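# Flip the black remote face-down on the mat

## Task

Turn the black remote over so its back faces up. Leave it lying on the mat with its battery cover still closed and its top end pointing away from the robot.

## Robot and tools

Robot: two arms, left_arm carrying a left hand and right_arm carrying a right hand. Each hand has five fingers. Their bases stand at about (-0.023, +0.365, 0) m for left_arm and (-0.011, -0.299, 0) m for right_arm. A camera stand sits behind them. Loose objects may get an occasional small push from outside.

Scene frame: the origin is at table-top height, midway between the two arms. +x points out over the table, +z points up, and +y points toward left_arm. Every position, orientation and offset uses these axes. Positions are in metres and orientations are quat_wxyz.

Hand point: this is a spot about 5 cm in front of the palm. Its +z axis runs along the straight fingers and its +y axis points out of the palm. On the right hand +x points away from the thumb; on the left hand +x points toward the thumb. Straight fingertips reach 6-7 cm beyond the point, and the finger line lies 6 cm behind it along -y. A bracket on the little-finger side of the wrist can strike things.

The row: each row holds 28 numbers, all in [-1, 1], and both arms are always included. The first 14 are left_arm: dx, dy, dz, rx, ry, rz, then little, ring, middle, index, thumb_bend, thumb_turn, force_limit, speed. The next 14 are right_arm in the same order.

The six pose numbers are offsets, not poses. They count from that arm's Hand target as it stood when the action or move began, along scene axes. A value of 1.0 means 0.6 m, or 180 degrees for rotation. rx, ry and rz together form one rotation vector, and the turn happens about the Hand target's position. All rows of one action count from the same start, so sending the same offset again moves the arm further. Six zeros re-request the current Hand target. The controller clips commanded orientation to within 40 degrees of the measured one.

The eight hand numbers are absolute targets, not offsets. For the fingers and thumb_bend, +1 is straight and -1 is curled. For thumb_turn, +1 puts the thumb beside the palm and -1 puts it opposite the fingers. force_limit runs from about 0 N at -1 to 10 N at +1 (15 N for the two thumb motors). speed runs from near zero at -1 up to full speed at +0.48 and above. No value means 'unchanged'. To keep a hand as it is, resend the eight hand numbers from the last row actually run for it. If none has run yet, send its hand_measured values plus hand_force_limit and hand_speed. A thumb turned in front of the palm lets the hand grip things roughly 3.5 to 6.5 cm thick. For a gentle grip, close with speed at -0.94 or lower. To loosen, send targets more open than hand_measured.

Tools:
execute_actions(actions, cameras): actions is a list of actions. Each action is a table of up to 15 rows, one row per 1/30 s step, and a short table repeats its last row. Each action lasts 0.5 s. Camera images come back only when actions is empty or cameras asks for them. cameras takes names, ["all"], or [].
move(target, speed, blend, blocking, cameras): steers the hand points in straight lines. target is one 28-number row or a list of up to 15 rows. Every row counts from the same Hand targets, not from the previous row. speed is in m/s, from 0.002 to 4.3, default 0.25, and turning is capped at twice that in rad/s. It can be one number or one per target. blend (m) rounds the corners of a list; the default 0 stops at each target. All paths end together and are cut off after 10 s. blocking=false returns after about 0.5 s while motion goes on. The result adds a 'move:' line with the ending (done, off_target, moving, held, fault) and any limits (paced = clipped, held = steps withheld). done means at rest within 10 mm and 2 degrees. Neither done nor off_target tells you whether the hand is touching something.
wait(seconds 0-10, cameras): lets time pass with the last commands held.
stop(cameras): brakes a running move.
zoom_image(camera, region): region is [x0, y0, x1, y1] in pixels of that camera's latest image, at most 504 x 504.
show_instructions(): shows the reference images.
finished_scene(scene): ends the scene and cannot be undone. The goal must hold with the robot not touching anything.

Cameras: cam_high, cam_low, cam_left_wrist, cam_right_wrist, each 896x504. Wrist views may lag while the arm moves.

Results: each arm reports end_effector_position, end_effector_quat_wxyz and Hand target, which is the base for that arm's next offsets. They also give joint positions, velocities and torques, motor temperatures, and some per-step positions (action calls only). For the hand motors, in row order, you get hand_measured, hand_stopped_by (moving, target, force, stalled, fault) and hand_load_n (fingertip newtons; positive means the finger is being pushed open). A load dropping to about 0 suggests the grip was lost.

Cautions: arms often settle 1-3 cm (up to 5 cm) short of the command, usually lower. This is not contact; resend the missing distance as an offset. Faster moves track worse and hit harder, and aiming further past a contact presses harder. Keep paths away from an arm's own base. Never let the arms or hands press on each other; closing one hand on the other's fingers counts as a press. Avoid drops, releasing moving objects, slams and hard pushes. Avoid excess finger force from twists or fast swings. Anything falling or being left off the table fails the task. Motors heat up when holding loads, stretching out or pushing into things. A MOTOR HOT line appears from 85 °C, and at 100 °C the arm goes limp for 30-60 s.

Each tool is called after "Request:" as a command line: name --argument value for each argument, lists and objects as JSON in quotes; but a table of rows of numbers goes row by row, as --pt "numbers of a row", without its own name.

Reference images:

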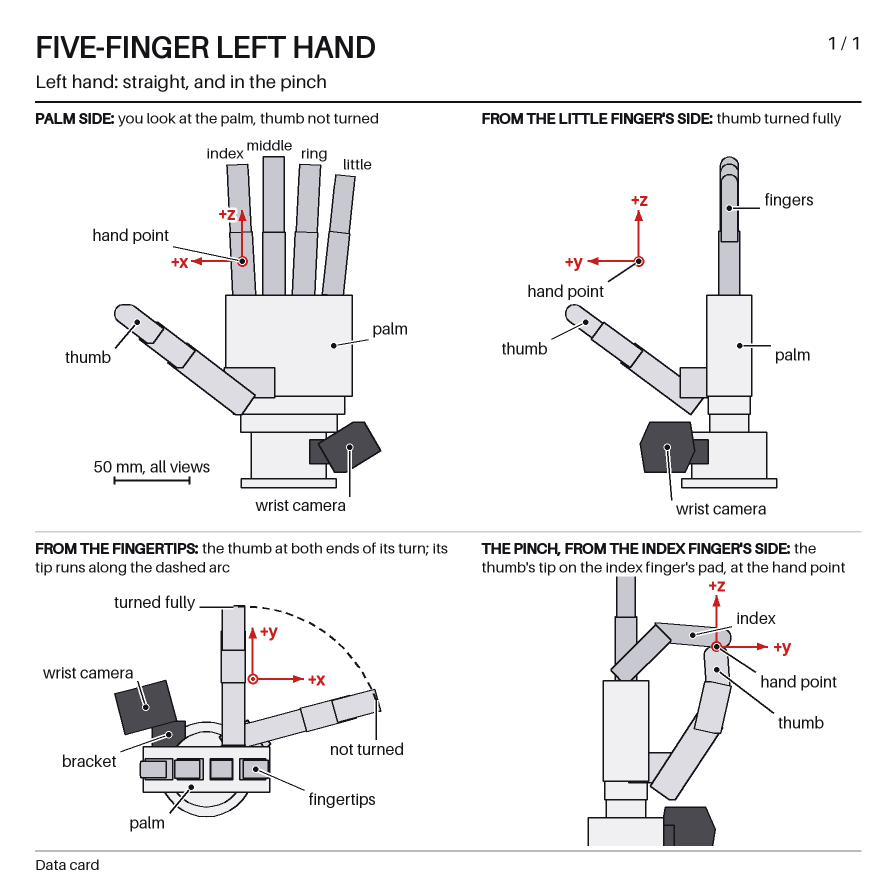

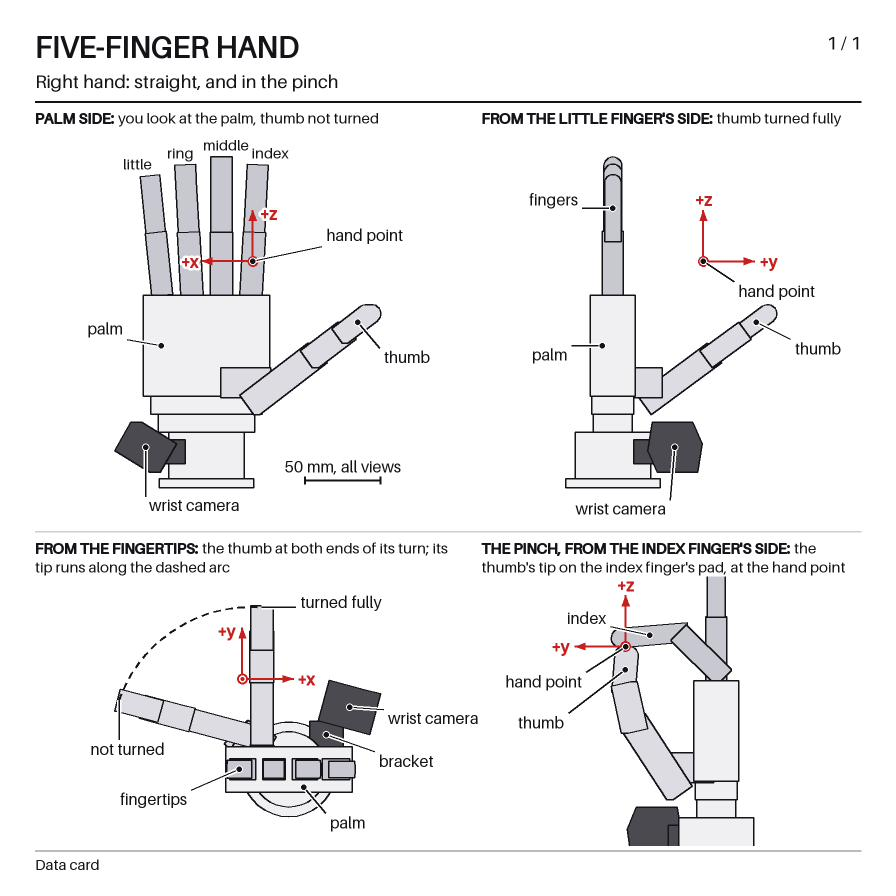

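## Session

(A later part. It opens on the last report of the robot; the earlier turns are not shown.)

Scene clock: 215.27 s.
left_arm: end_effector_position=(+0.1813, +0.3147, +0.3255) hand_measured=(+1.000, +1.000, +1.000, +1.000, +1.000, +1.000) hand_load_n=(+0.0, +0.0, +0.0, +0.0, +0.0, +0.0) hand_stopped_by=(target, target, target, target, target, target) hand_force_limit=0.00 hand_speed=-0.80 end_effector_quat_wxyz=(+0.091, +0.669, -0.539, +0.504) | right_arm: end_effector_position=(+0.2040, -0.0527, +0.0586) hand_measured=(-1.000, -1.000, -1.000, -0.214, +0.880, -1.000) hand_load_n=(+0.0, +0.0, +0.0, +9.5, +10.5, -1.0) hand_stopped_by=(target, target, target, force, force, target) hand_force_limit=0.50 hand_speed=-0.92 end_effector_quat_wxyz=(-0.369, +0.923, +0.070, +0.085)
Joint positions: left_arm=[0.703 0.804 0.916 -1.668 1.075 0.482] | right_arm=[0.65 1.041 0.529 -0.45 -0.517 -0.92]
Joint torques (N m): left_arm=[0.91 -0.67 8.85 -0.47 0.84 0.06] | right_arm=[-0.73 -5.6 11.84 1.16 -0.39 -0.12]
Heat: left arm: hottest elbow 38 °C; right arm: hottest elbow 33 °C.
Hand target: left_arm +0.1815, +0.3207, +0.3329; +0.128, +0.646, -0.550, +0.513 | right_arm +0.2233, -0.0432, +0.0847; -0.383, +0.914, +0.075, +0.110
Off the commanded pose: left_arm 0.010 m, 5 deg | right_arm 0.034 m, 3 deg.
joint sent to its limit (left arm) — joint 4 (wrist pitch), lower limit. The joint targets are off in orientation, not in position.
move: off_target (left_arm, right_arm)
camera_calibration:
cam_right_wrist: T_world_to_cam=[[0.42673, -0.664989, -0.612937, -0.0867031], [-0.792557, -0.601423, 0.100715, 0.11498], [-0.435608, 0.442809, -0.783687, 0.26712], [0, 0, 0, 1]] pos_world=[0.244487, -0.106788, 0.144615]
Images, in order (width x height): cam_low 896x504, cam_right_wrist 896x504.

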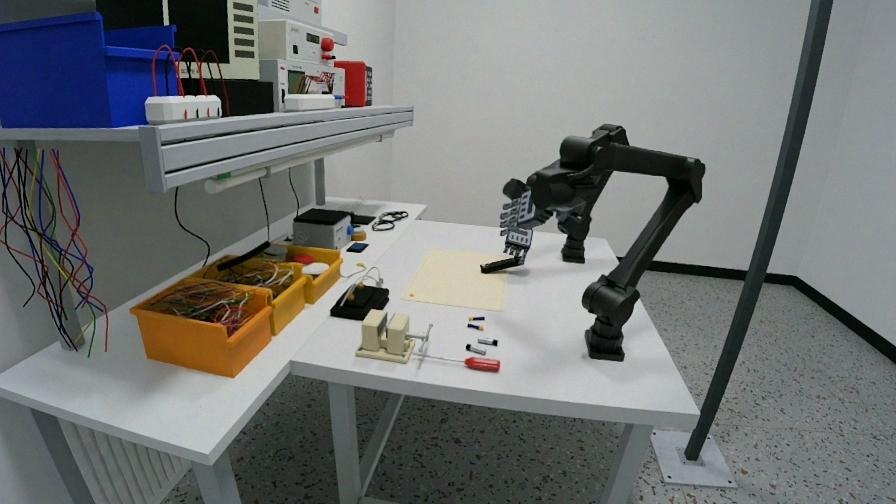

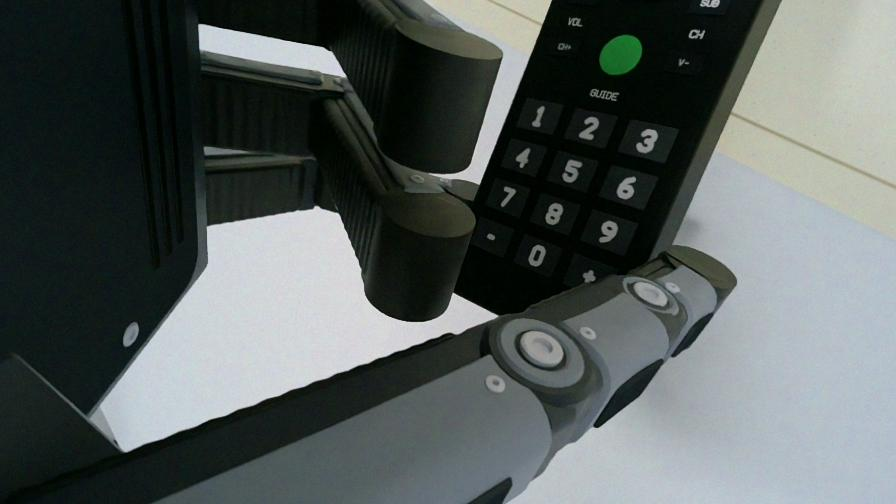

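Request:
move --target '[0,0,0,0,0,0,1,1,1,1,1,1,0,-0.8, 0.06,0.01,0.2,0,0,0,-1,-1,-1,-0.4,0.6,-1,0.5,-0.92]' --speed 0.07 --cameras '["cam_low","cam_right_wrist"]'

Request:
zoom_image --camera "cam_low" --region '[440, 170, 560, 290]'

Scene clock: 225.73 s.
left_arm: end_effector_position=(+0.1813, +0.3147, +0.3255) hand_measured=(+1.000, +1.000, +1.000, +1.000, +1.000, +1.000) hand_load_n=(+0.0, +0.0, +0.0, +0.0, +0.0, +0.0) hand_stopped_by=(target, target, target, target, target, target) hand_force_limit=0.00 hand_speed=-0.80 end_effector_quat_wxyz=(+0.091, +0.669, -0.539, +0.504) | right_arm: end_effector_position=(+0.2425, -0.0436, +0.1785) hand_measured=(-1.000, -1.000, -1.000, -0.214, +0.880, -1.000) hand_load_n=(+0.0, +0.0, +0.0, +8.0, +8.0, -2.0) hand_stopped_by=(target, target, target, force, force, target) hand_force_limit=0.50 hand_speed=-0.92 end_effector_quat_wxyz=(-0.372, +0.922, +0.067, +0.087)
Joint positions: left_arm=[0.703 0.804 0.916 -1.668 1.075 0.482] | right_arm=[0.596 1.022 0.852 -0.808 -0.548 -0.962]
Joint torques (N m): left_arm=[0.91 -0.44 8.88 -0.46 0.84 0.06] | right_arm=[-0.56 -4.78 13.22 1.33 -0.41 -0.18]
Heat: left arm: hottest elbow 38 °C; right arm: hottest elbow 34 °C.
Hand target: left_arm +0.1815, +0.3207, +0.3329; +0.128, +0.646, -0.550, +0.513 | right_arm +0.2593, -0.0372, +0.2046; -0.383, +0.914, +0.075, +0.110
Off the commanded pose: left_arm 0.010 m, 5 deg | right_arm 0.032 m, 3 deg.
joint sent to its limit (left arm) — joint 4 (wrist pitch), lower limit. The joint targets are off in orientation, not in position.
move: off_target (left_arm, right_arm)
camera_calibration:
cam_right_wrist: T_world_to_cam=[[0.423506, -0.663152, -0.617148, -0.0219116], [-0.796302, -0.597328, 0.0954078, 0.141012], [-0.43191, 0.45103, -0.781041, 0.372836], [0, 0, 0, 1]] pos_world=[0.282599, -0.0984605, 0.264224]
Images, in order (width x height): cam_low 896x504, cam_right_wrist 896x504.

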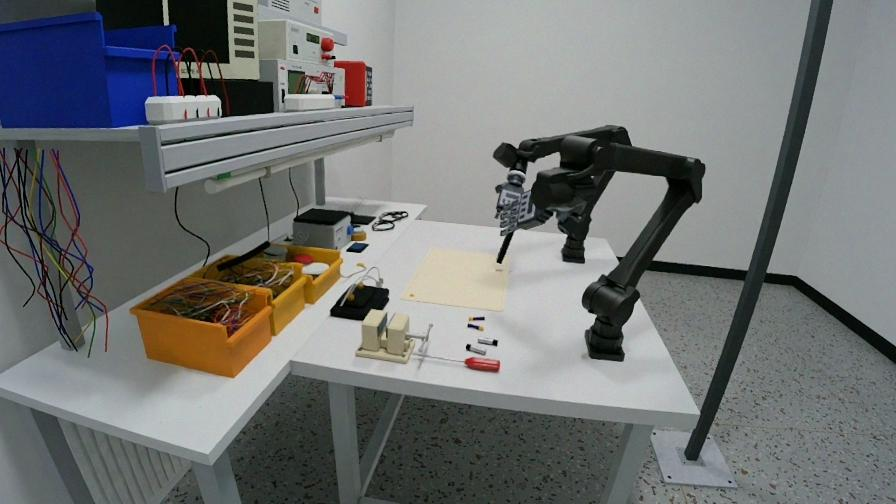

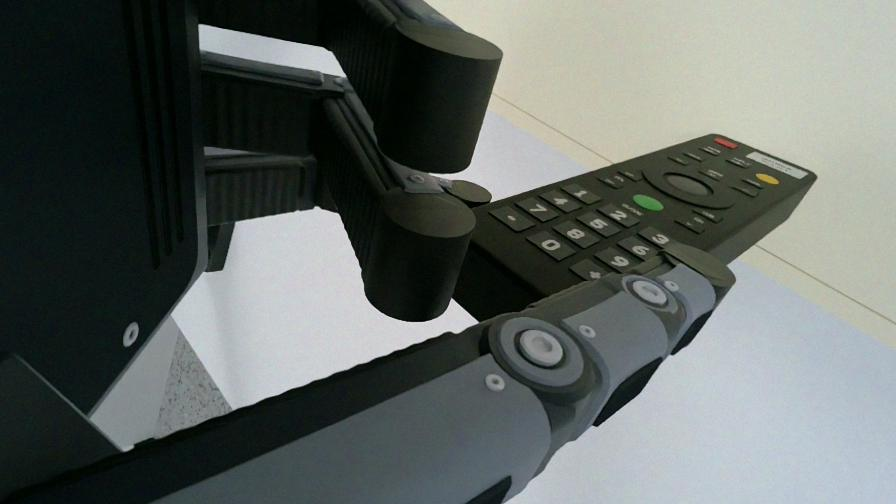

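Scaled by 4.200 from the camera's 896x504 image, which has a finer 1280x720 frame.

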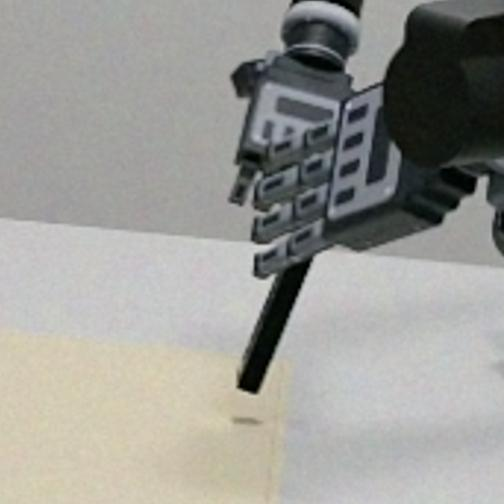

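Request:
move --pt "0 0 0 0 0 0 1 1 1 1 1 1 0 -0.8 0.118 -0.071 0.109 0.048 0.0285 -0.476 -1 -1 -1 -0.4 0.6 -1 0.5 -0.92" --pt "0 0 0 0 0 0 1 1 1 1 1 1 0 -0.8 0.401 -0.121 0.026 0.0963 0.057 -0.9519 -1 -1 -1 -0.4 0.6 -1 0.5 -0.92" --speed 0.25 --blend 0.05 --cameras '["cam_low","cam_right_wrist"]'

Request:
zoom_image --camera "cam_low" --region '[370, 150, 530, 310]'

Scene clock: 259.53 s.
left_arm: end_effector_position=(+0.1813, +0.3147, +0.3255) hand_measured=(+1.000, +1.000, +1.000, +1.000, +1.000, +1.000) hand_load_n=(+0.0, +0.0, +0.0, +0.0, +0.0, +0.0) hand_stopped_by=(target, target, target, target, target, target) hand_force_limit=0.00 hand_speed=-0.80 end_effector_quat_wxyz=(+0.091, +0.669, -0.539, +0.504) | right_arm: end_effector_position=(+0.4854, -0.1136, +0.2106) hand_measured=(-1.000, -1.000, -1.000, -0.214, +0.880, -1.000) hand_load_n=(+0.0, +0.0, +0.0, +8.0, +7.5, -2.0) hand_stopped_by=(target, target, target, force, force, target) hand_force_limit=0.50 hand_speed=-0.92 end_effector_quat_wxyz=(+0.046, -0.129, +0.937, -0.322)
Joint positions: left_arm=[0.703 0.804 0.916 -1.668 1.075 0.482] | right_arm=[0.518 1.71 1.65 -1.685 0.643 1.859]
Joint torques (N m): left_arm=[0.91 -0.5 8.9 -0.49 0.84 0.06] | right_arm=[-0.26 -11.75 11.93 -0.44 0.52 0.04]
Heat: left arm: hottest elbow 38 °C; right arm: hottest elbow 37 °C.
Hand target: left_arm +0.1815, +0.3207, +0.3329; +0.128, +0.646, -0.550, +0.513 | right_arm +0.4999, -0.1100, +0.2202; +0.012, -0.102, +0.935, -0.340
Off the commanded pose: left_arm 0.010 m, 5 deg | right_arm 0.018 m, 5 deg.
joint sent to its limit (left arm) — joint 4 (wrist pitch), lower limit. The joint targets are off in orientation, not in position.
joint sent to its limit (right arm) — joint 4 (wrist pitch), lower limit. The joint targets are off in orientation, not in position.
move: off_target (left_arm, right_arm)
camera_calibration:
cam_right_wrist: T_world_to_cam=[[-0.437127, 0.656925, -0.614305, 0.415683], [0.620163, 0.714832, 0.323131, -0.296908], [0.651397, -0.23972, -0.719873, -0.0827952], [0, 0, 0, 1]] pos_world=[0.41977, -0.0806813, 0.291694]
Images, in order (width x height): cam_low 896x504, cam_right_wrist 896x504.

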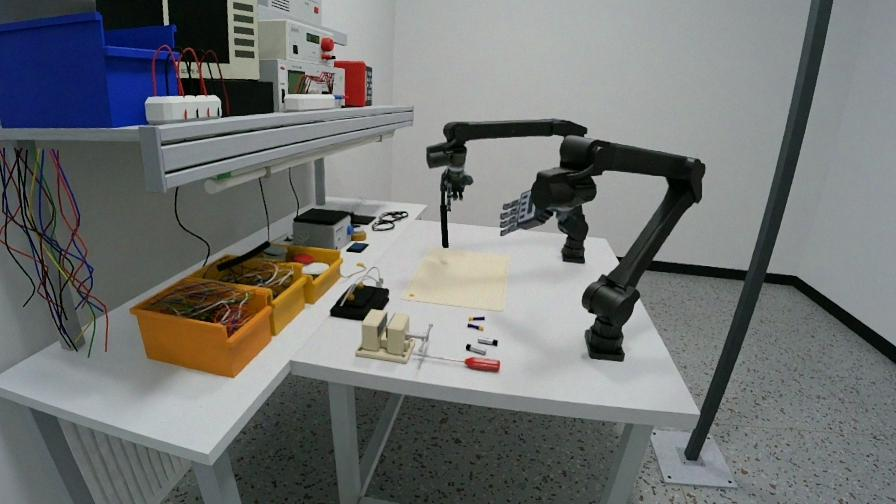

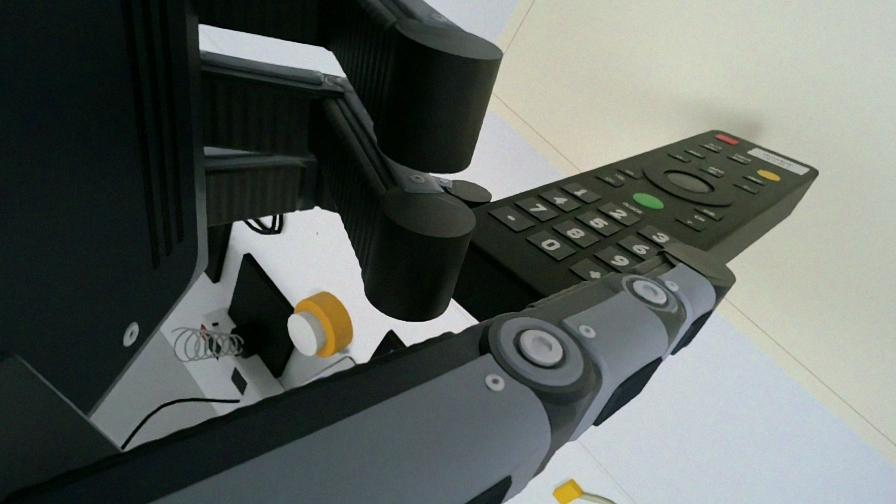

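Scaled by 3.150 from the camera's 896x504 image, which has a finer 1280x720 frame.

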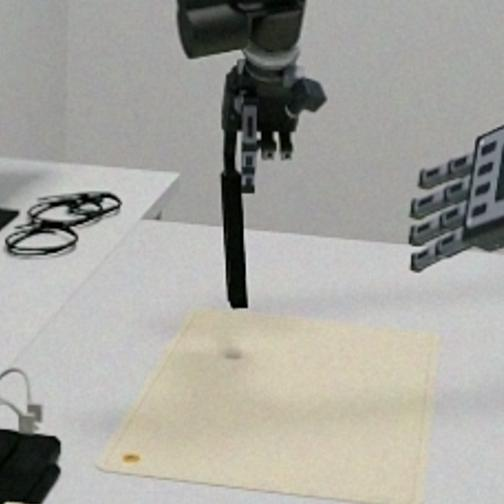

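Request:
move --pt "0 0 0 0 0 0 1 1 1 1 1 1 0 -0.8 0 0 -0.117 0 0 0 -1 -1 -1 -0.4 0.6 -1 0.5 -0.92" --pt "0 0 0 0 0 0 1 1 1 1 1 1 0 -0.8 -0.07 0 -0.122 0 0 0 -1 -1 -1 -0.4 0.6 -1 0.5 -0.92" --speed '[0.1,0.06]' --blend 0.01 --cameras '["cam_low","cam_right_wrist"]'

Request:
zoom_image --camera "cam_low" --region '[390, 170, 510, 290]'

Scene clock: 282.53 s.
left_arm: end_effector_position=(+0.1813, +0.3147, +0.3255) hand_measured=(+1.000, +1.000, +1.000, +1.000, +1.000, +1.000) hand_load_n=(+0.0, +0.0, +0.0, +0.0, +0.0, +0.0) hand_stopped_by=(target, target, target, target, target, target) hand_force_limit=0.00 hand_speed=-0.80 end_effector_quat_wxyz=(+0.091, +0.669, -0.539, +0.504) | right_arm: end_effector_position=(+0.4631, -0.1185, +0.1468) hand_measured=(-1.000, -1.000, -1.000, -0.214, +0.880, -1.000) hand_load_n=(+0.0, +0.0, +0.0, +6.0, +8.5, -1.5) hand_stopped_by=(target, target, target, force, force, target) hand_force_limit=0.50 hand_speed=-0.92 end_effector_quat_wxyz=(+0.007, -0.097, +0.933, -0.346)
Joint positions: left_arm=[0.703 0.804 0.916 -1.668 1.075 0.482] | right_arm=[0.541 1.758 1.534 -1.671 0.64 2]
Joint torques (N m): left_arm=[0.91 -0.56 8.9 -0.54 0.85 0.05] | right_arm=[1.61 -14.51 6.3 0.4 0.05 -0.1]
Heat: left arm: hottest elbow 38 °C; right arm: hottest elbow 35 °C.
Hand target: left_arm +0.1815, +0.3207, +0.3329; +0.128, +0.646, -0.550, +0.513 | right_arm +0.4579, -0.1098, +0.1470; +0.012, -0.102, +0.935, -0.340
Off the commanded pose: left_arm 0.010 m, 5 deg | right_arm 0.010 m, 1 deg.
joint sent to its limit (left arm) — joint 4 (wrist pitch), lower limit. The joint targets are off in orientation, not in position.
move: off_target (left_arm)
camera_calibration:
cam_right_wrist: T_world_to_cam=[[-0.408569, 0.65997, -0.630485, 0.359473], [0.693876, 0.673357, 0.255199, -0.288036], [0.592965, -0.333212, -0.73305, -0.0975002], [0, 0, 0, 1]] pos_world=[0.404545, -0.075779, 0.228676]
Images, in order (width x height): cam_low 896x504, cam_right_wrist 896x504.

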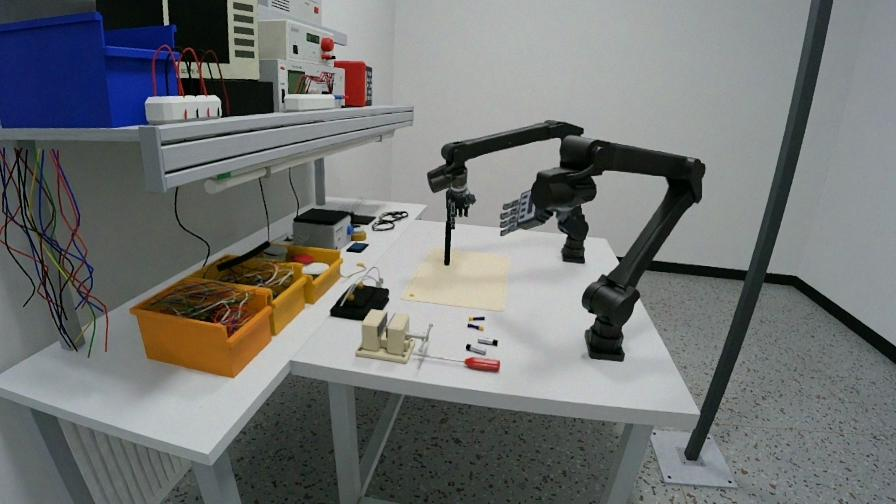

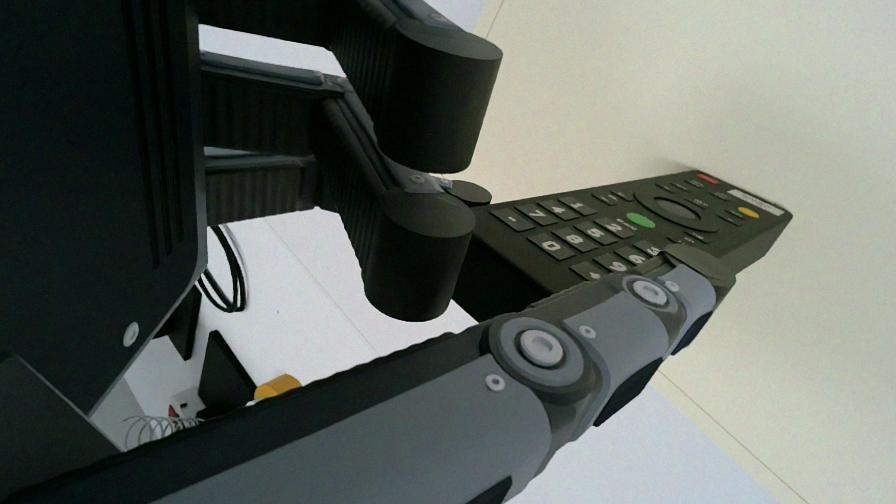

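Scaled by 4.200 from the camera's 896x504 image, which has a finer 1280x720 frame.

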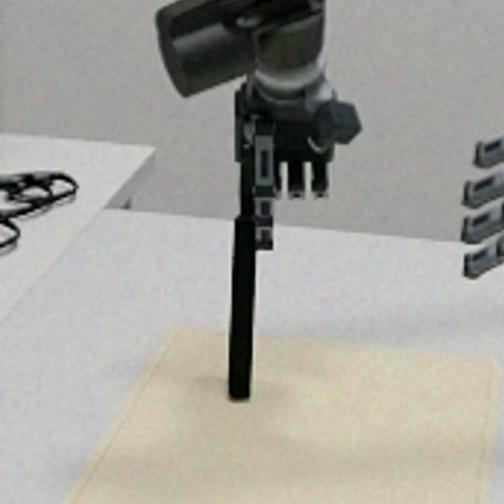

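Request:
move --pt "0 0 0 0 0 0 1 1 1 1 1 1 0 -0.8 -0.0553 0 -0.0117 0 0 0 -1 -1 -1 -0.4 0.6 -1 0.5 -0.92" --pt "0 0 0 0 0 0 1 1 1 1 1 1 0 -0.8 -0.1073 0 -0.0367 0 0 0 -1 -1 -1 -0.4 0.6 -1 0.5 -0.92" --pt "0 0 0 0 0 0 1 1 1 1 1 1 0 -0.8 -0.1498 0 -0.075 0 0 0 -1 -1 -1 -0.4 0.6 -1 0.5 -0.92" --pt "0 0 0 0 0 0 1 1 1 1 1 1 0 -0.8 -0.1873 0 -0.14 0 0 0 -1 -1 -1 -0.4 0.6 -1 0.5 -0.92" --speed 0.07 --blend 0.012 --cameras '["cam_low","cam_right_wrist"]'

Request:
zoom_image --camera "cam_low" --region '[400, 190, 520, 310]'

Scene clock: 307.83 s.
left_arm: end_effector_position=(+0.1813, +0.3147, +0.3255) hand_measured=(+1.000, +1.000, +1.000, +1.000, +1.000, +1.000) hand_load_n=(+0.0, +0.0, +0.0, +0.0, +0.0, +0.0) hand_stopped_by=(target, target, target, target, target, target) hand_force_limit=0.00 hand_speed=-0.80 end_effector_quat_wxyz=(+0.091, +0.669, -0.539, +0.504) | right_arm: end_effector_position=(+0.3460, -0.1159, +0.0567) hand_measured=(-1.000, -1.000, -1.000, -0.214, +0.880, -1.000) hand_load_n=(+0.0, +0.0, +0.0, +6.0, +6.5, -1.0) hand_stopped_by=(target, target, target, force, force, target) hand_force_limit=0.50 hand_speed=-0.92 end_effector_quat_wxyz=(-0.004, -0.125, +0.935, -0.333)
Joint positions: left_arm=[0.703 0.804 0.916 -1.668 1.075 0.482] | right_arm=[0.671 1.621 1.104 -1.444 0.57 2.078]
Joint torques (N m): left_arm=[0.85 -0.56 8.9 -0.5 0.84 0.05] | right_arm=[1.03 -12.81 5.93 0.03 0.38 0.03]
Heat: left arm: hottest elbow 38 °C; right arm: hottest elbow 34 °C.
Hand target: left_arm +0.1815, +0.3207, +0.3329; +0.128, +0.646, -0.550, +0.513 | right_arm +0.3455, -0.1099, +0.0630; +0.012, -0.102, +0.935, -0.340
Off the commanded pose: left_arm 0.010 m, 5 deg | right_arm 0.009 m, 3 deg.
joint sent to its limit (left arm) — joint 4 (wrist pitch), lower limit. The joint targets are off in orientation, not in position.
joint sent to its limit (right arm) — joint 6 (wrist roll), upper limit. The joint targets are off in orientation, not in position.
move: off_target (left_arm, right_arm)
camera_calibration:
cam_right_wrist: T_world_to_cam=[[-0.464269, 0.654648, -0.596565, 0.269871], [0.673033, 0.698607, 0.242846, -0.17464], [0.575744, -0.288762, -0.764942, -0.0802694], [0, 0, 0, 1]] pos_world=[0.289045, -0.0778447, 0.142005]
Images, in order (width x height): cam_low 896x504, cam_right_wrist 896x504.

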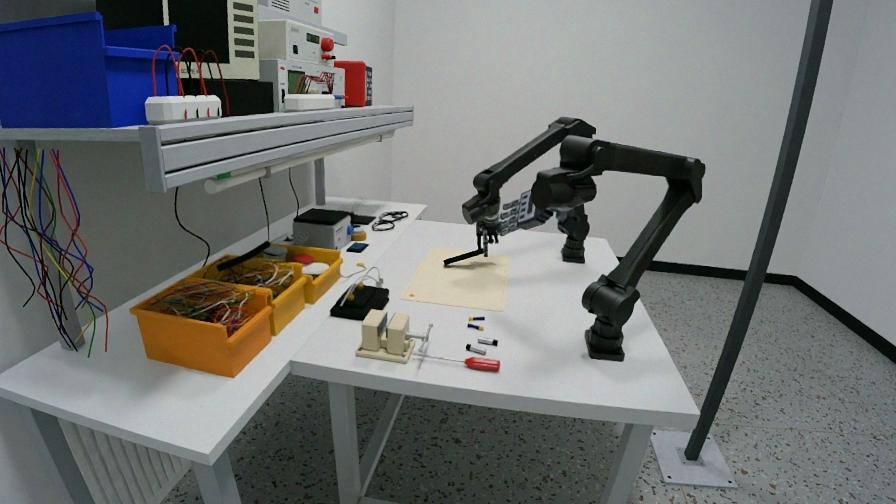

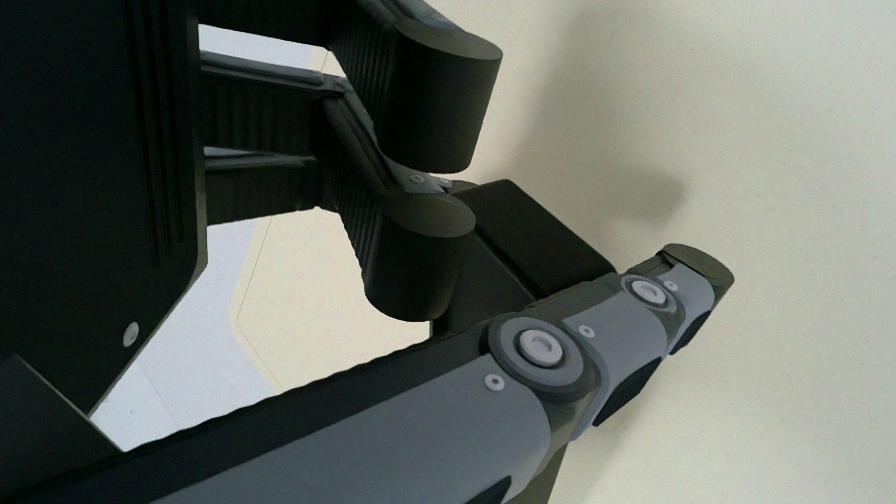

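Scaled by 4.200 from the camera's 896x504 image, which has a finer 1280x720 frame.

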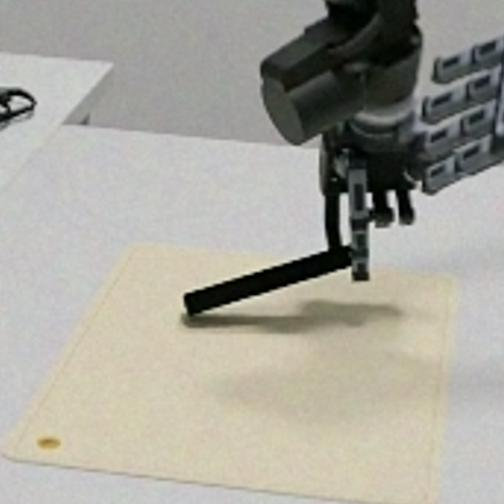

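Request:
move --pt "0 0 0 0 0 0 1 1 1 1 1 1 0 -0.8 -0.01 0 -0.048 0 0 0 -1 -1 -1 -0.4 0.6 -1 0.5 -0.92" --pt "0 0 0 0 0 0 1 1 1 1 1 1 0 -0.8 -0.013 0 -0.085 0 0 0 -1 -1 -1 -0.4 0.6 -1 0.5 -0.92" --speed 0.05 --blend 0.01 --cameras '["cam_low","cam_right_wrist"]'

Request:
zoom_image --camera "cam_low" --region '[420, 220, 520, 290]'

Scene clock: 318.70 s.
left_arm: end_effector_position=(+0.1813, +0.3147, +0.3255) hand_measured=(+1.000, +1.000, +1.000, +1.000, +1.000, +1.000) hand_load_n=(+0.5, +0.0, +0.0, +0.0, -0.5, +0.0) hand_stopped_by=(target, target, target, target, target, target) hand_force_limit=0.00 hand_speed=-0.80 end_effector_quat_wxyz=(+0.091, +0.669, -0.539, +0.504) | right_arm: end_effector_position=(+0.3404, -0.1131, +0.0208) hand_measured=(-1.000, -1.000, -1.000, -0.214, +0.880, -1.000) hand_load_n=(+0.0, +0.0, +0.0, +5.5, +6.0, -0.5) hand_stopped_by=(target, target, target, force, force, target) hand_force_limit=0.50 hand_speed=-0.92 end_effector_quat_wxyz=(+0.012, -0.125, +0.939, -0.320)
Joint positions: left_arm=[0.703 0.804 0.916 -1.668 1.075 0.482] | right_arm=[0.682 1.639 1.022 -1.304 0.563 2.078]
Joint torques (N m): left_arm=[1.03 -0.5 8.88 -0.5 0.83 0.06] | right_arm=[0.85 -8.82 5.55 0.24 0.42 0.01]
Heat: left arm: hottest elbow 38 °C; right arm: hottest elbow 33 °C.
Hand target: left_arm +0.1815, +0.3207, +0.3329; +0.128, +0.646, -0.550, +0.513 | right_arm +0.3377, -0.1098, +0.0120; +0.012, -0.102, +0.935, -0.340
Off the commanded pose: left_arm 0.010 m, 5 deg | right_arm 0.010 m, 3 deg.
joint sent to its limit (left arm) — joint 4 (wrist pitch), lower limit. The joint targets are off in orientation, not in position.
joint sent to its limit (right arm) — joint 6 (wrist roll), upper limit. The joint targets are off in orientation, not in position.
move: off_target (left_arm, right_arm)
camera_calibration:
cam_right_wrist: T_world_to_cam=[[-0.453658, 0.668569, -0.589246, 0.241877], [0.659961, 0.696365, 0.282006, -0.160721], [0.59887, -0.260945, -0.757141, -0.108614], [0, 0, 0, 1]] pos_world=[0.280845, -0.0781328, 0.105614]
Images, in order (width x height): cam_low 896x504, cam_right_wrist 896x504.

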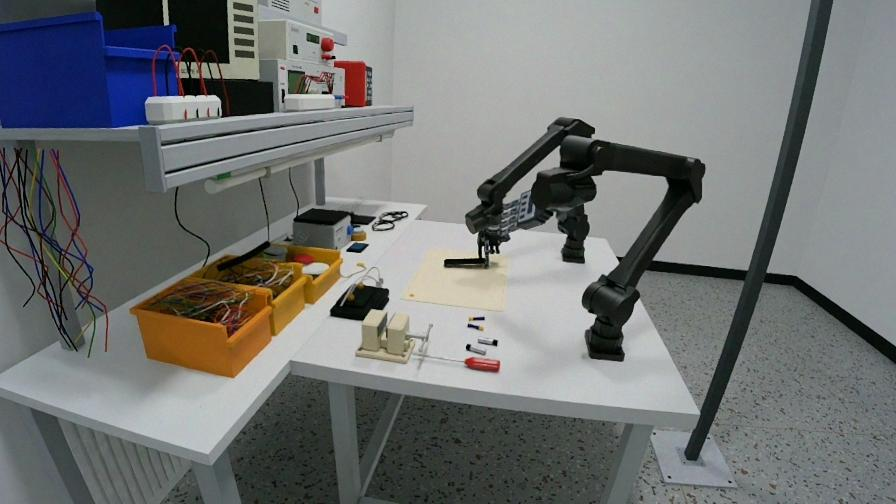

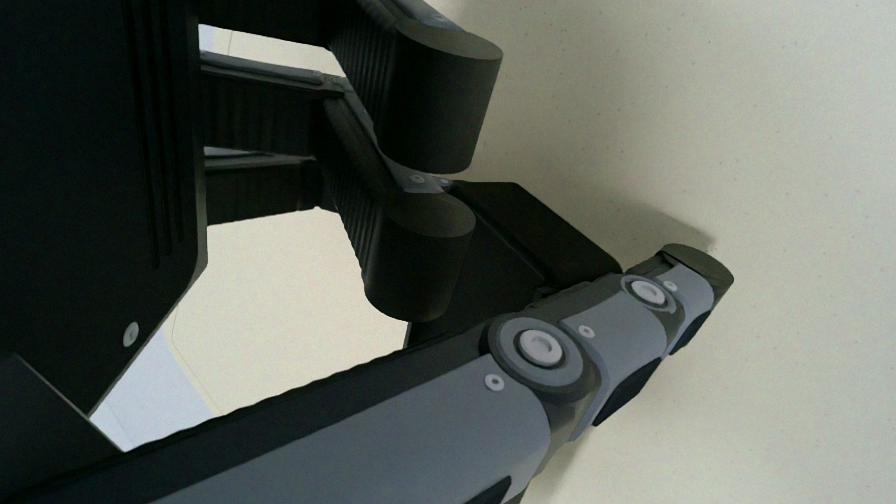

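Scaled by 5.040 from the camera's 896x504 image, which has a finer 1280x720 frame.

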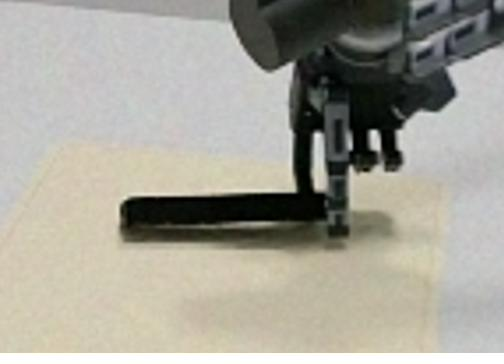

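Request:
move --target '[0,0,0,0,0,0,1,1,1,1,1,1,0,-0.8, 0,0,0.008,0,0,0,-1,-1,-1,-0.18,1,-1,0.2,-0.94]' --speed 0.05 --cameras '["cam_low"]'

Request:
zoom_image --camera "cam_low" --region '[420, 220, 520, 290]'

Scene clock: 334.57 s.
left_arm: end_effector_position=(+0.1813, +0.3147, +0.3255) hand_measured=(+1.000, +1.000, +1.000, +1.000, +1.000, +1.000) hand_load_n=(+0.0, +0.0, -0.5, +0.0, +0.0, -0.5) hand_stopped_by=(target, target, target, target, target, target) hand_force_limit=0.00 hand_speed=-0.80 end_effector_quat_wxyz=(+0.091, +0.669, -0.539, +0.504) | right_arm: end_effector_position=(+0.3404, -0.1131, +0.0208) hand_measured=(-1.000, -1.000, -1.000, -0.180, +1.000, -1.000) hand_load_n=(+0.0, +0.0, +0.5, +0.0, +0.0, +0.0) hand_stopped_by=(target, target, target, target, target, target) hand_force_limit=0.20 hand_speed=-0.94 end_effector_quat_wxyz=(+0.012, -0.125, +0.939, -0.320)
Joint positions: left_arm=[0.703 0.804 0.916 -1.668 1.075 0.482] | right_arm=[0.682 1.639 1.022 -1.304 0.563 2.078]
Joint torques (N m): left_arm=[0.91 -0.56 8.88 -0.5 0.84 0.07] | right_arm=[1.03 -9.29 6.06 -0.35 0.42 0.01]
Motor temperatures (°C): left_arm=[26 26 38 29 25 27] | right_arm=[27 28 32 25 26 24]
Heat: left arm: hottest elbow 38 °C; right arm: hottest elbow 32 °C.
Hand target: left_arm +0.1815, +0.3207, +0.3329; +0.128, +0.646, -0.550, +0.513 | right_arm +0.3377, -0.1098, +0.0168; +0.012, -0.102, +0.935, -0.340
Off the commanded pose: left_arm 0.010 m, 5 deg | right_arm 0.006 m, 3 deg.
joint sent to its limit (left arm) — joint 4 (wrist pitch), lower limit. The joint targets are off in orientation, not in position.
joint sent to its limit (right arm) — joint 6 (wrist roll), upper limit. The joint targets are off in orientation, not in position.
move: off_target (left_arm, right_arm)
Images, in order (width x height): cam_low 896x504.

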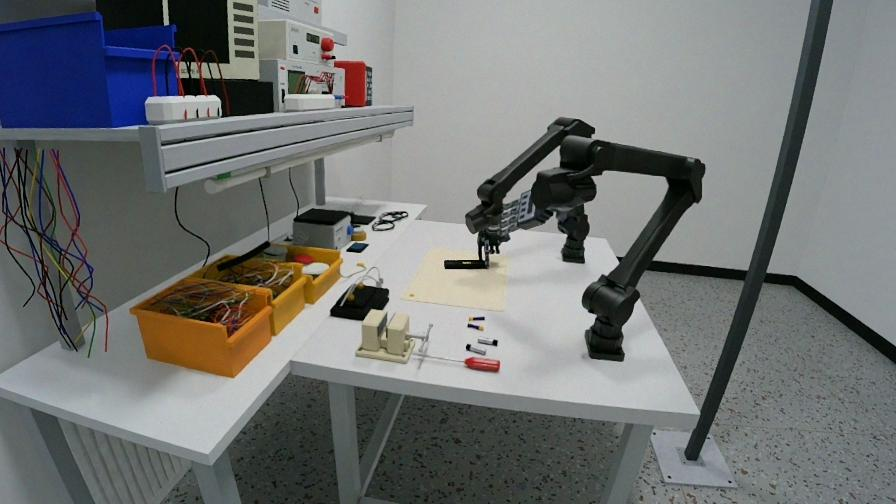

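Scaled by 5.040 from the camera's 896x504 image, which has a finer 1280x720 frame.

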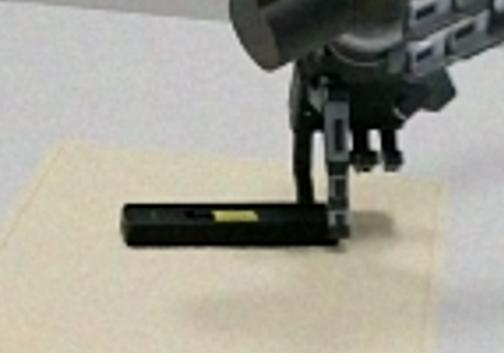

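Flat, back up. Withdraw.

Request:
move --pt "0 0 0 0 0 0 1 1 1 1 1 1 0 -0.8 0.005 0 0.035 0 0 0 -1 -1 -1 -0.1 1 -1 0.2 -0.5" --pt "0 0 0 0 0 0 1 1 1 1 1 1 0 -0.8 0.01 0.0 0.2 0 0 0 -1 -1 -1 -0.1 1 -1 0.2 -0.5" --speed '[0.05,0.15]' --cameras '["cam_low","cam_high"]'

Request:
zoom_image --camera "cam_high" --region '[360, 220, 500, 330]'

Scene clock: 346.30 s.
left_arm: end_effector_position=(+0.1813, +0.3147, +0.3255) hand_measured=(+1.000, +1.000, +1.000, +1.000, +1.000, +1.000) hand_load_n=(+0.0, +0.0, +0.0, +0.0, +0.0, +0.0) hand_stopped_by=(target, target, target, target, target, target) hand_force_limit=0.00 hand_speed=-0.80 end_effector_quat_wxyz=(+0.091, +0.669, -0.539, +0.504) | right_arm: end_effector_position=(+0.3318, -0.1160, +0.1195) hand_measured=(-1.000, -1.000, -1.000, -0.100, +1.000, -1.000) hand_load_n=(+0.0, +0.0, +0.0, +0.0, +0.0, +0.0) hand_stopped_by=(target, target, target, target, target, target) hand_force_limit=0.20 hand_speed=-0.50 end_effector_quat_wxyz=(-0.006, -0.136, +0.933, -0.334)
Joint positions: left_arm=[0.703 0.804 0.916 -1.668 1.075 0.482] | right_arm=[0.692 1.527 1.171 -1.618 0.565 2.079]
Joint torques (N m): left_arm=[0.91 -0.56 8.9 -0.54 0.84 0.06] | right_arm=[-0.32 -10.64 10.22 -0.95 0.48 -0.02]
Heat: left arm: hottest elbow 38 °C; right arm: hottest elbow 32 °C.
Hand target: left_arm +0.1815, +0.3207, +0.3329; +0.128, +0.646, -0.550, +0.513 | right_arm +0.3437, -0.1098, +0.1368; +0.012, -0.102, +0.935, -0.340
Off the commanded pose: left_arm 0.010 m, 5 deg | right_arm 0.022 m, 4 deg.
joint sent to its limit (left arm) — joint 4 (wrist pitch), lower limit. The joint targets are off in orientation, not in position.
joint sent to its limit (right arm) — joint 6 (wrist roll), upper limit. The joint targets are off in orientation, not in position.
move: off_target (left_arm, right_arm)
Images, in order (width x height): cam_high 896x504, cam_low 896x504.

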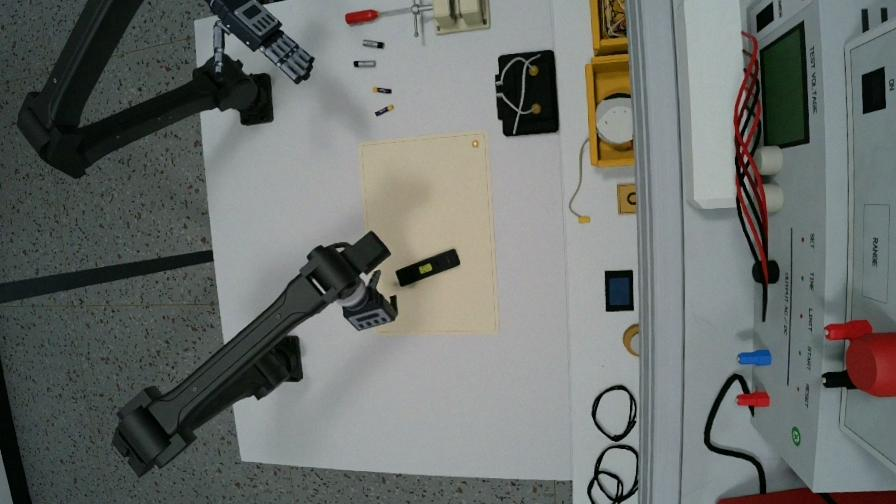

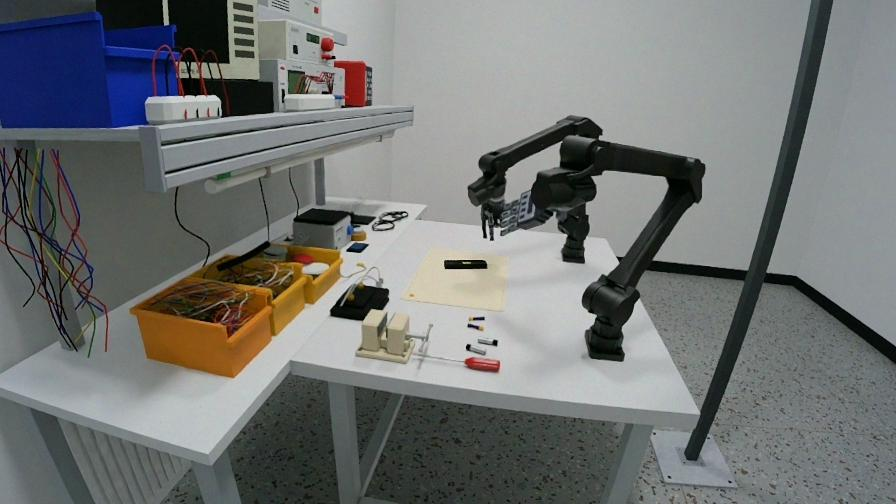

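Scaled by 3.600 from the camera's 896x504 image, which has a finer 1280x720 frame.

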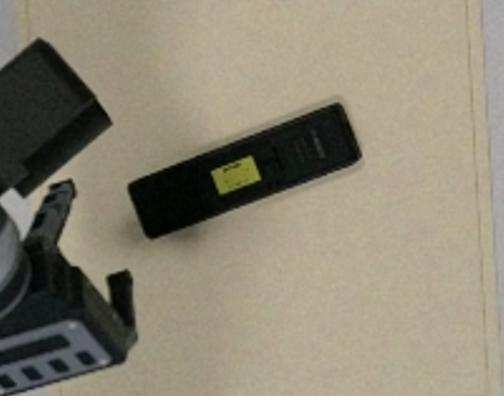

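Request:
finished_scene --scene 2

The scene is finished: the task was done.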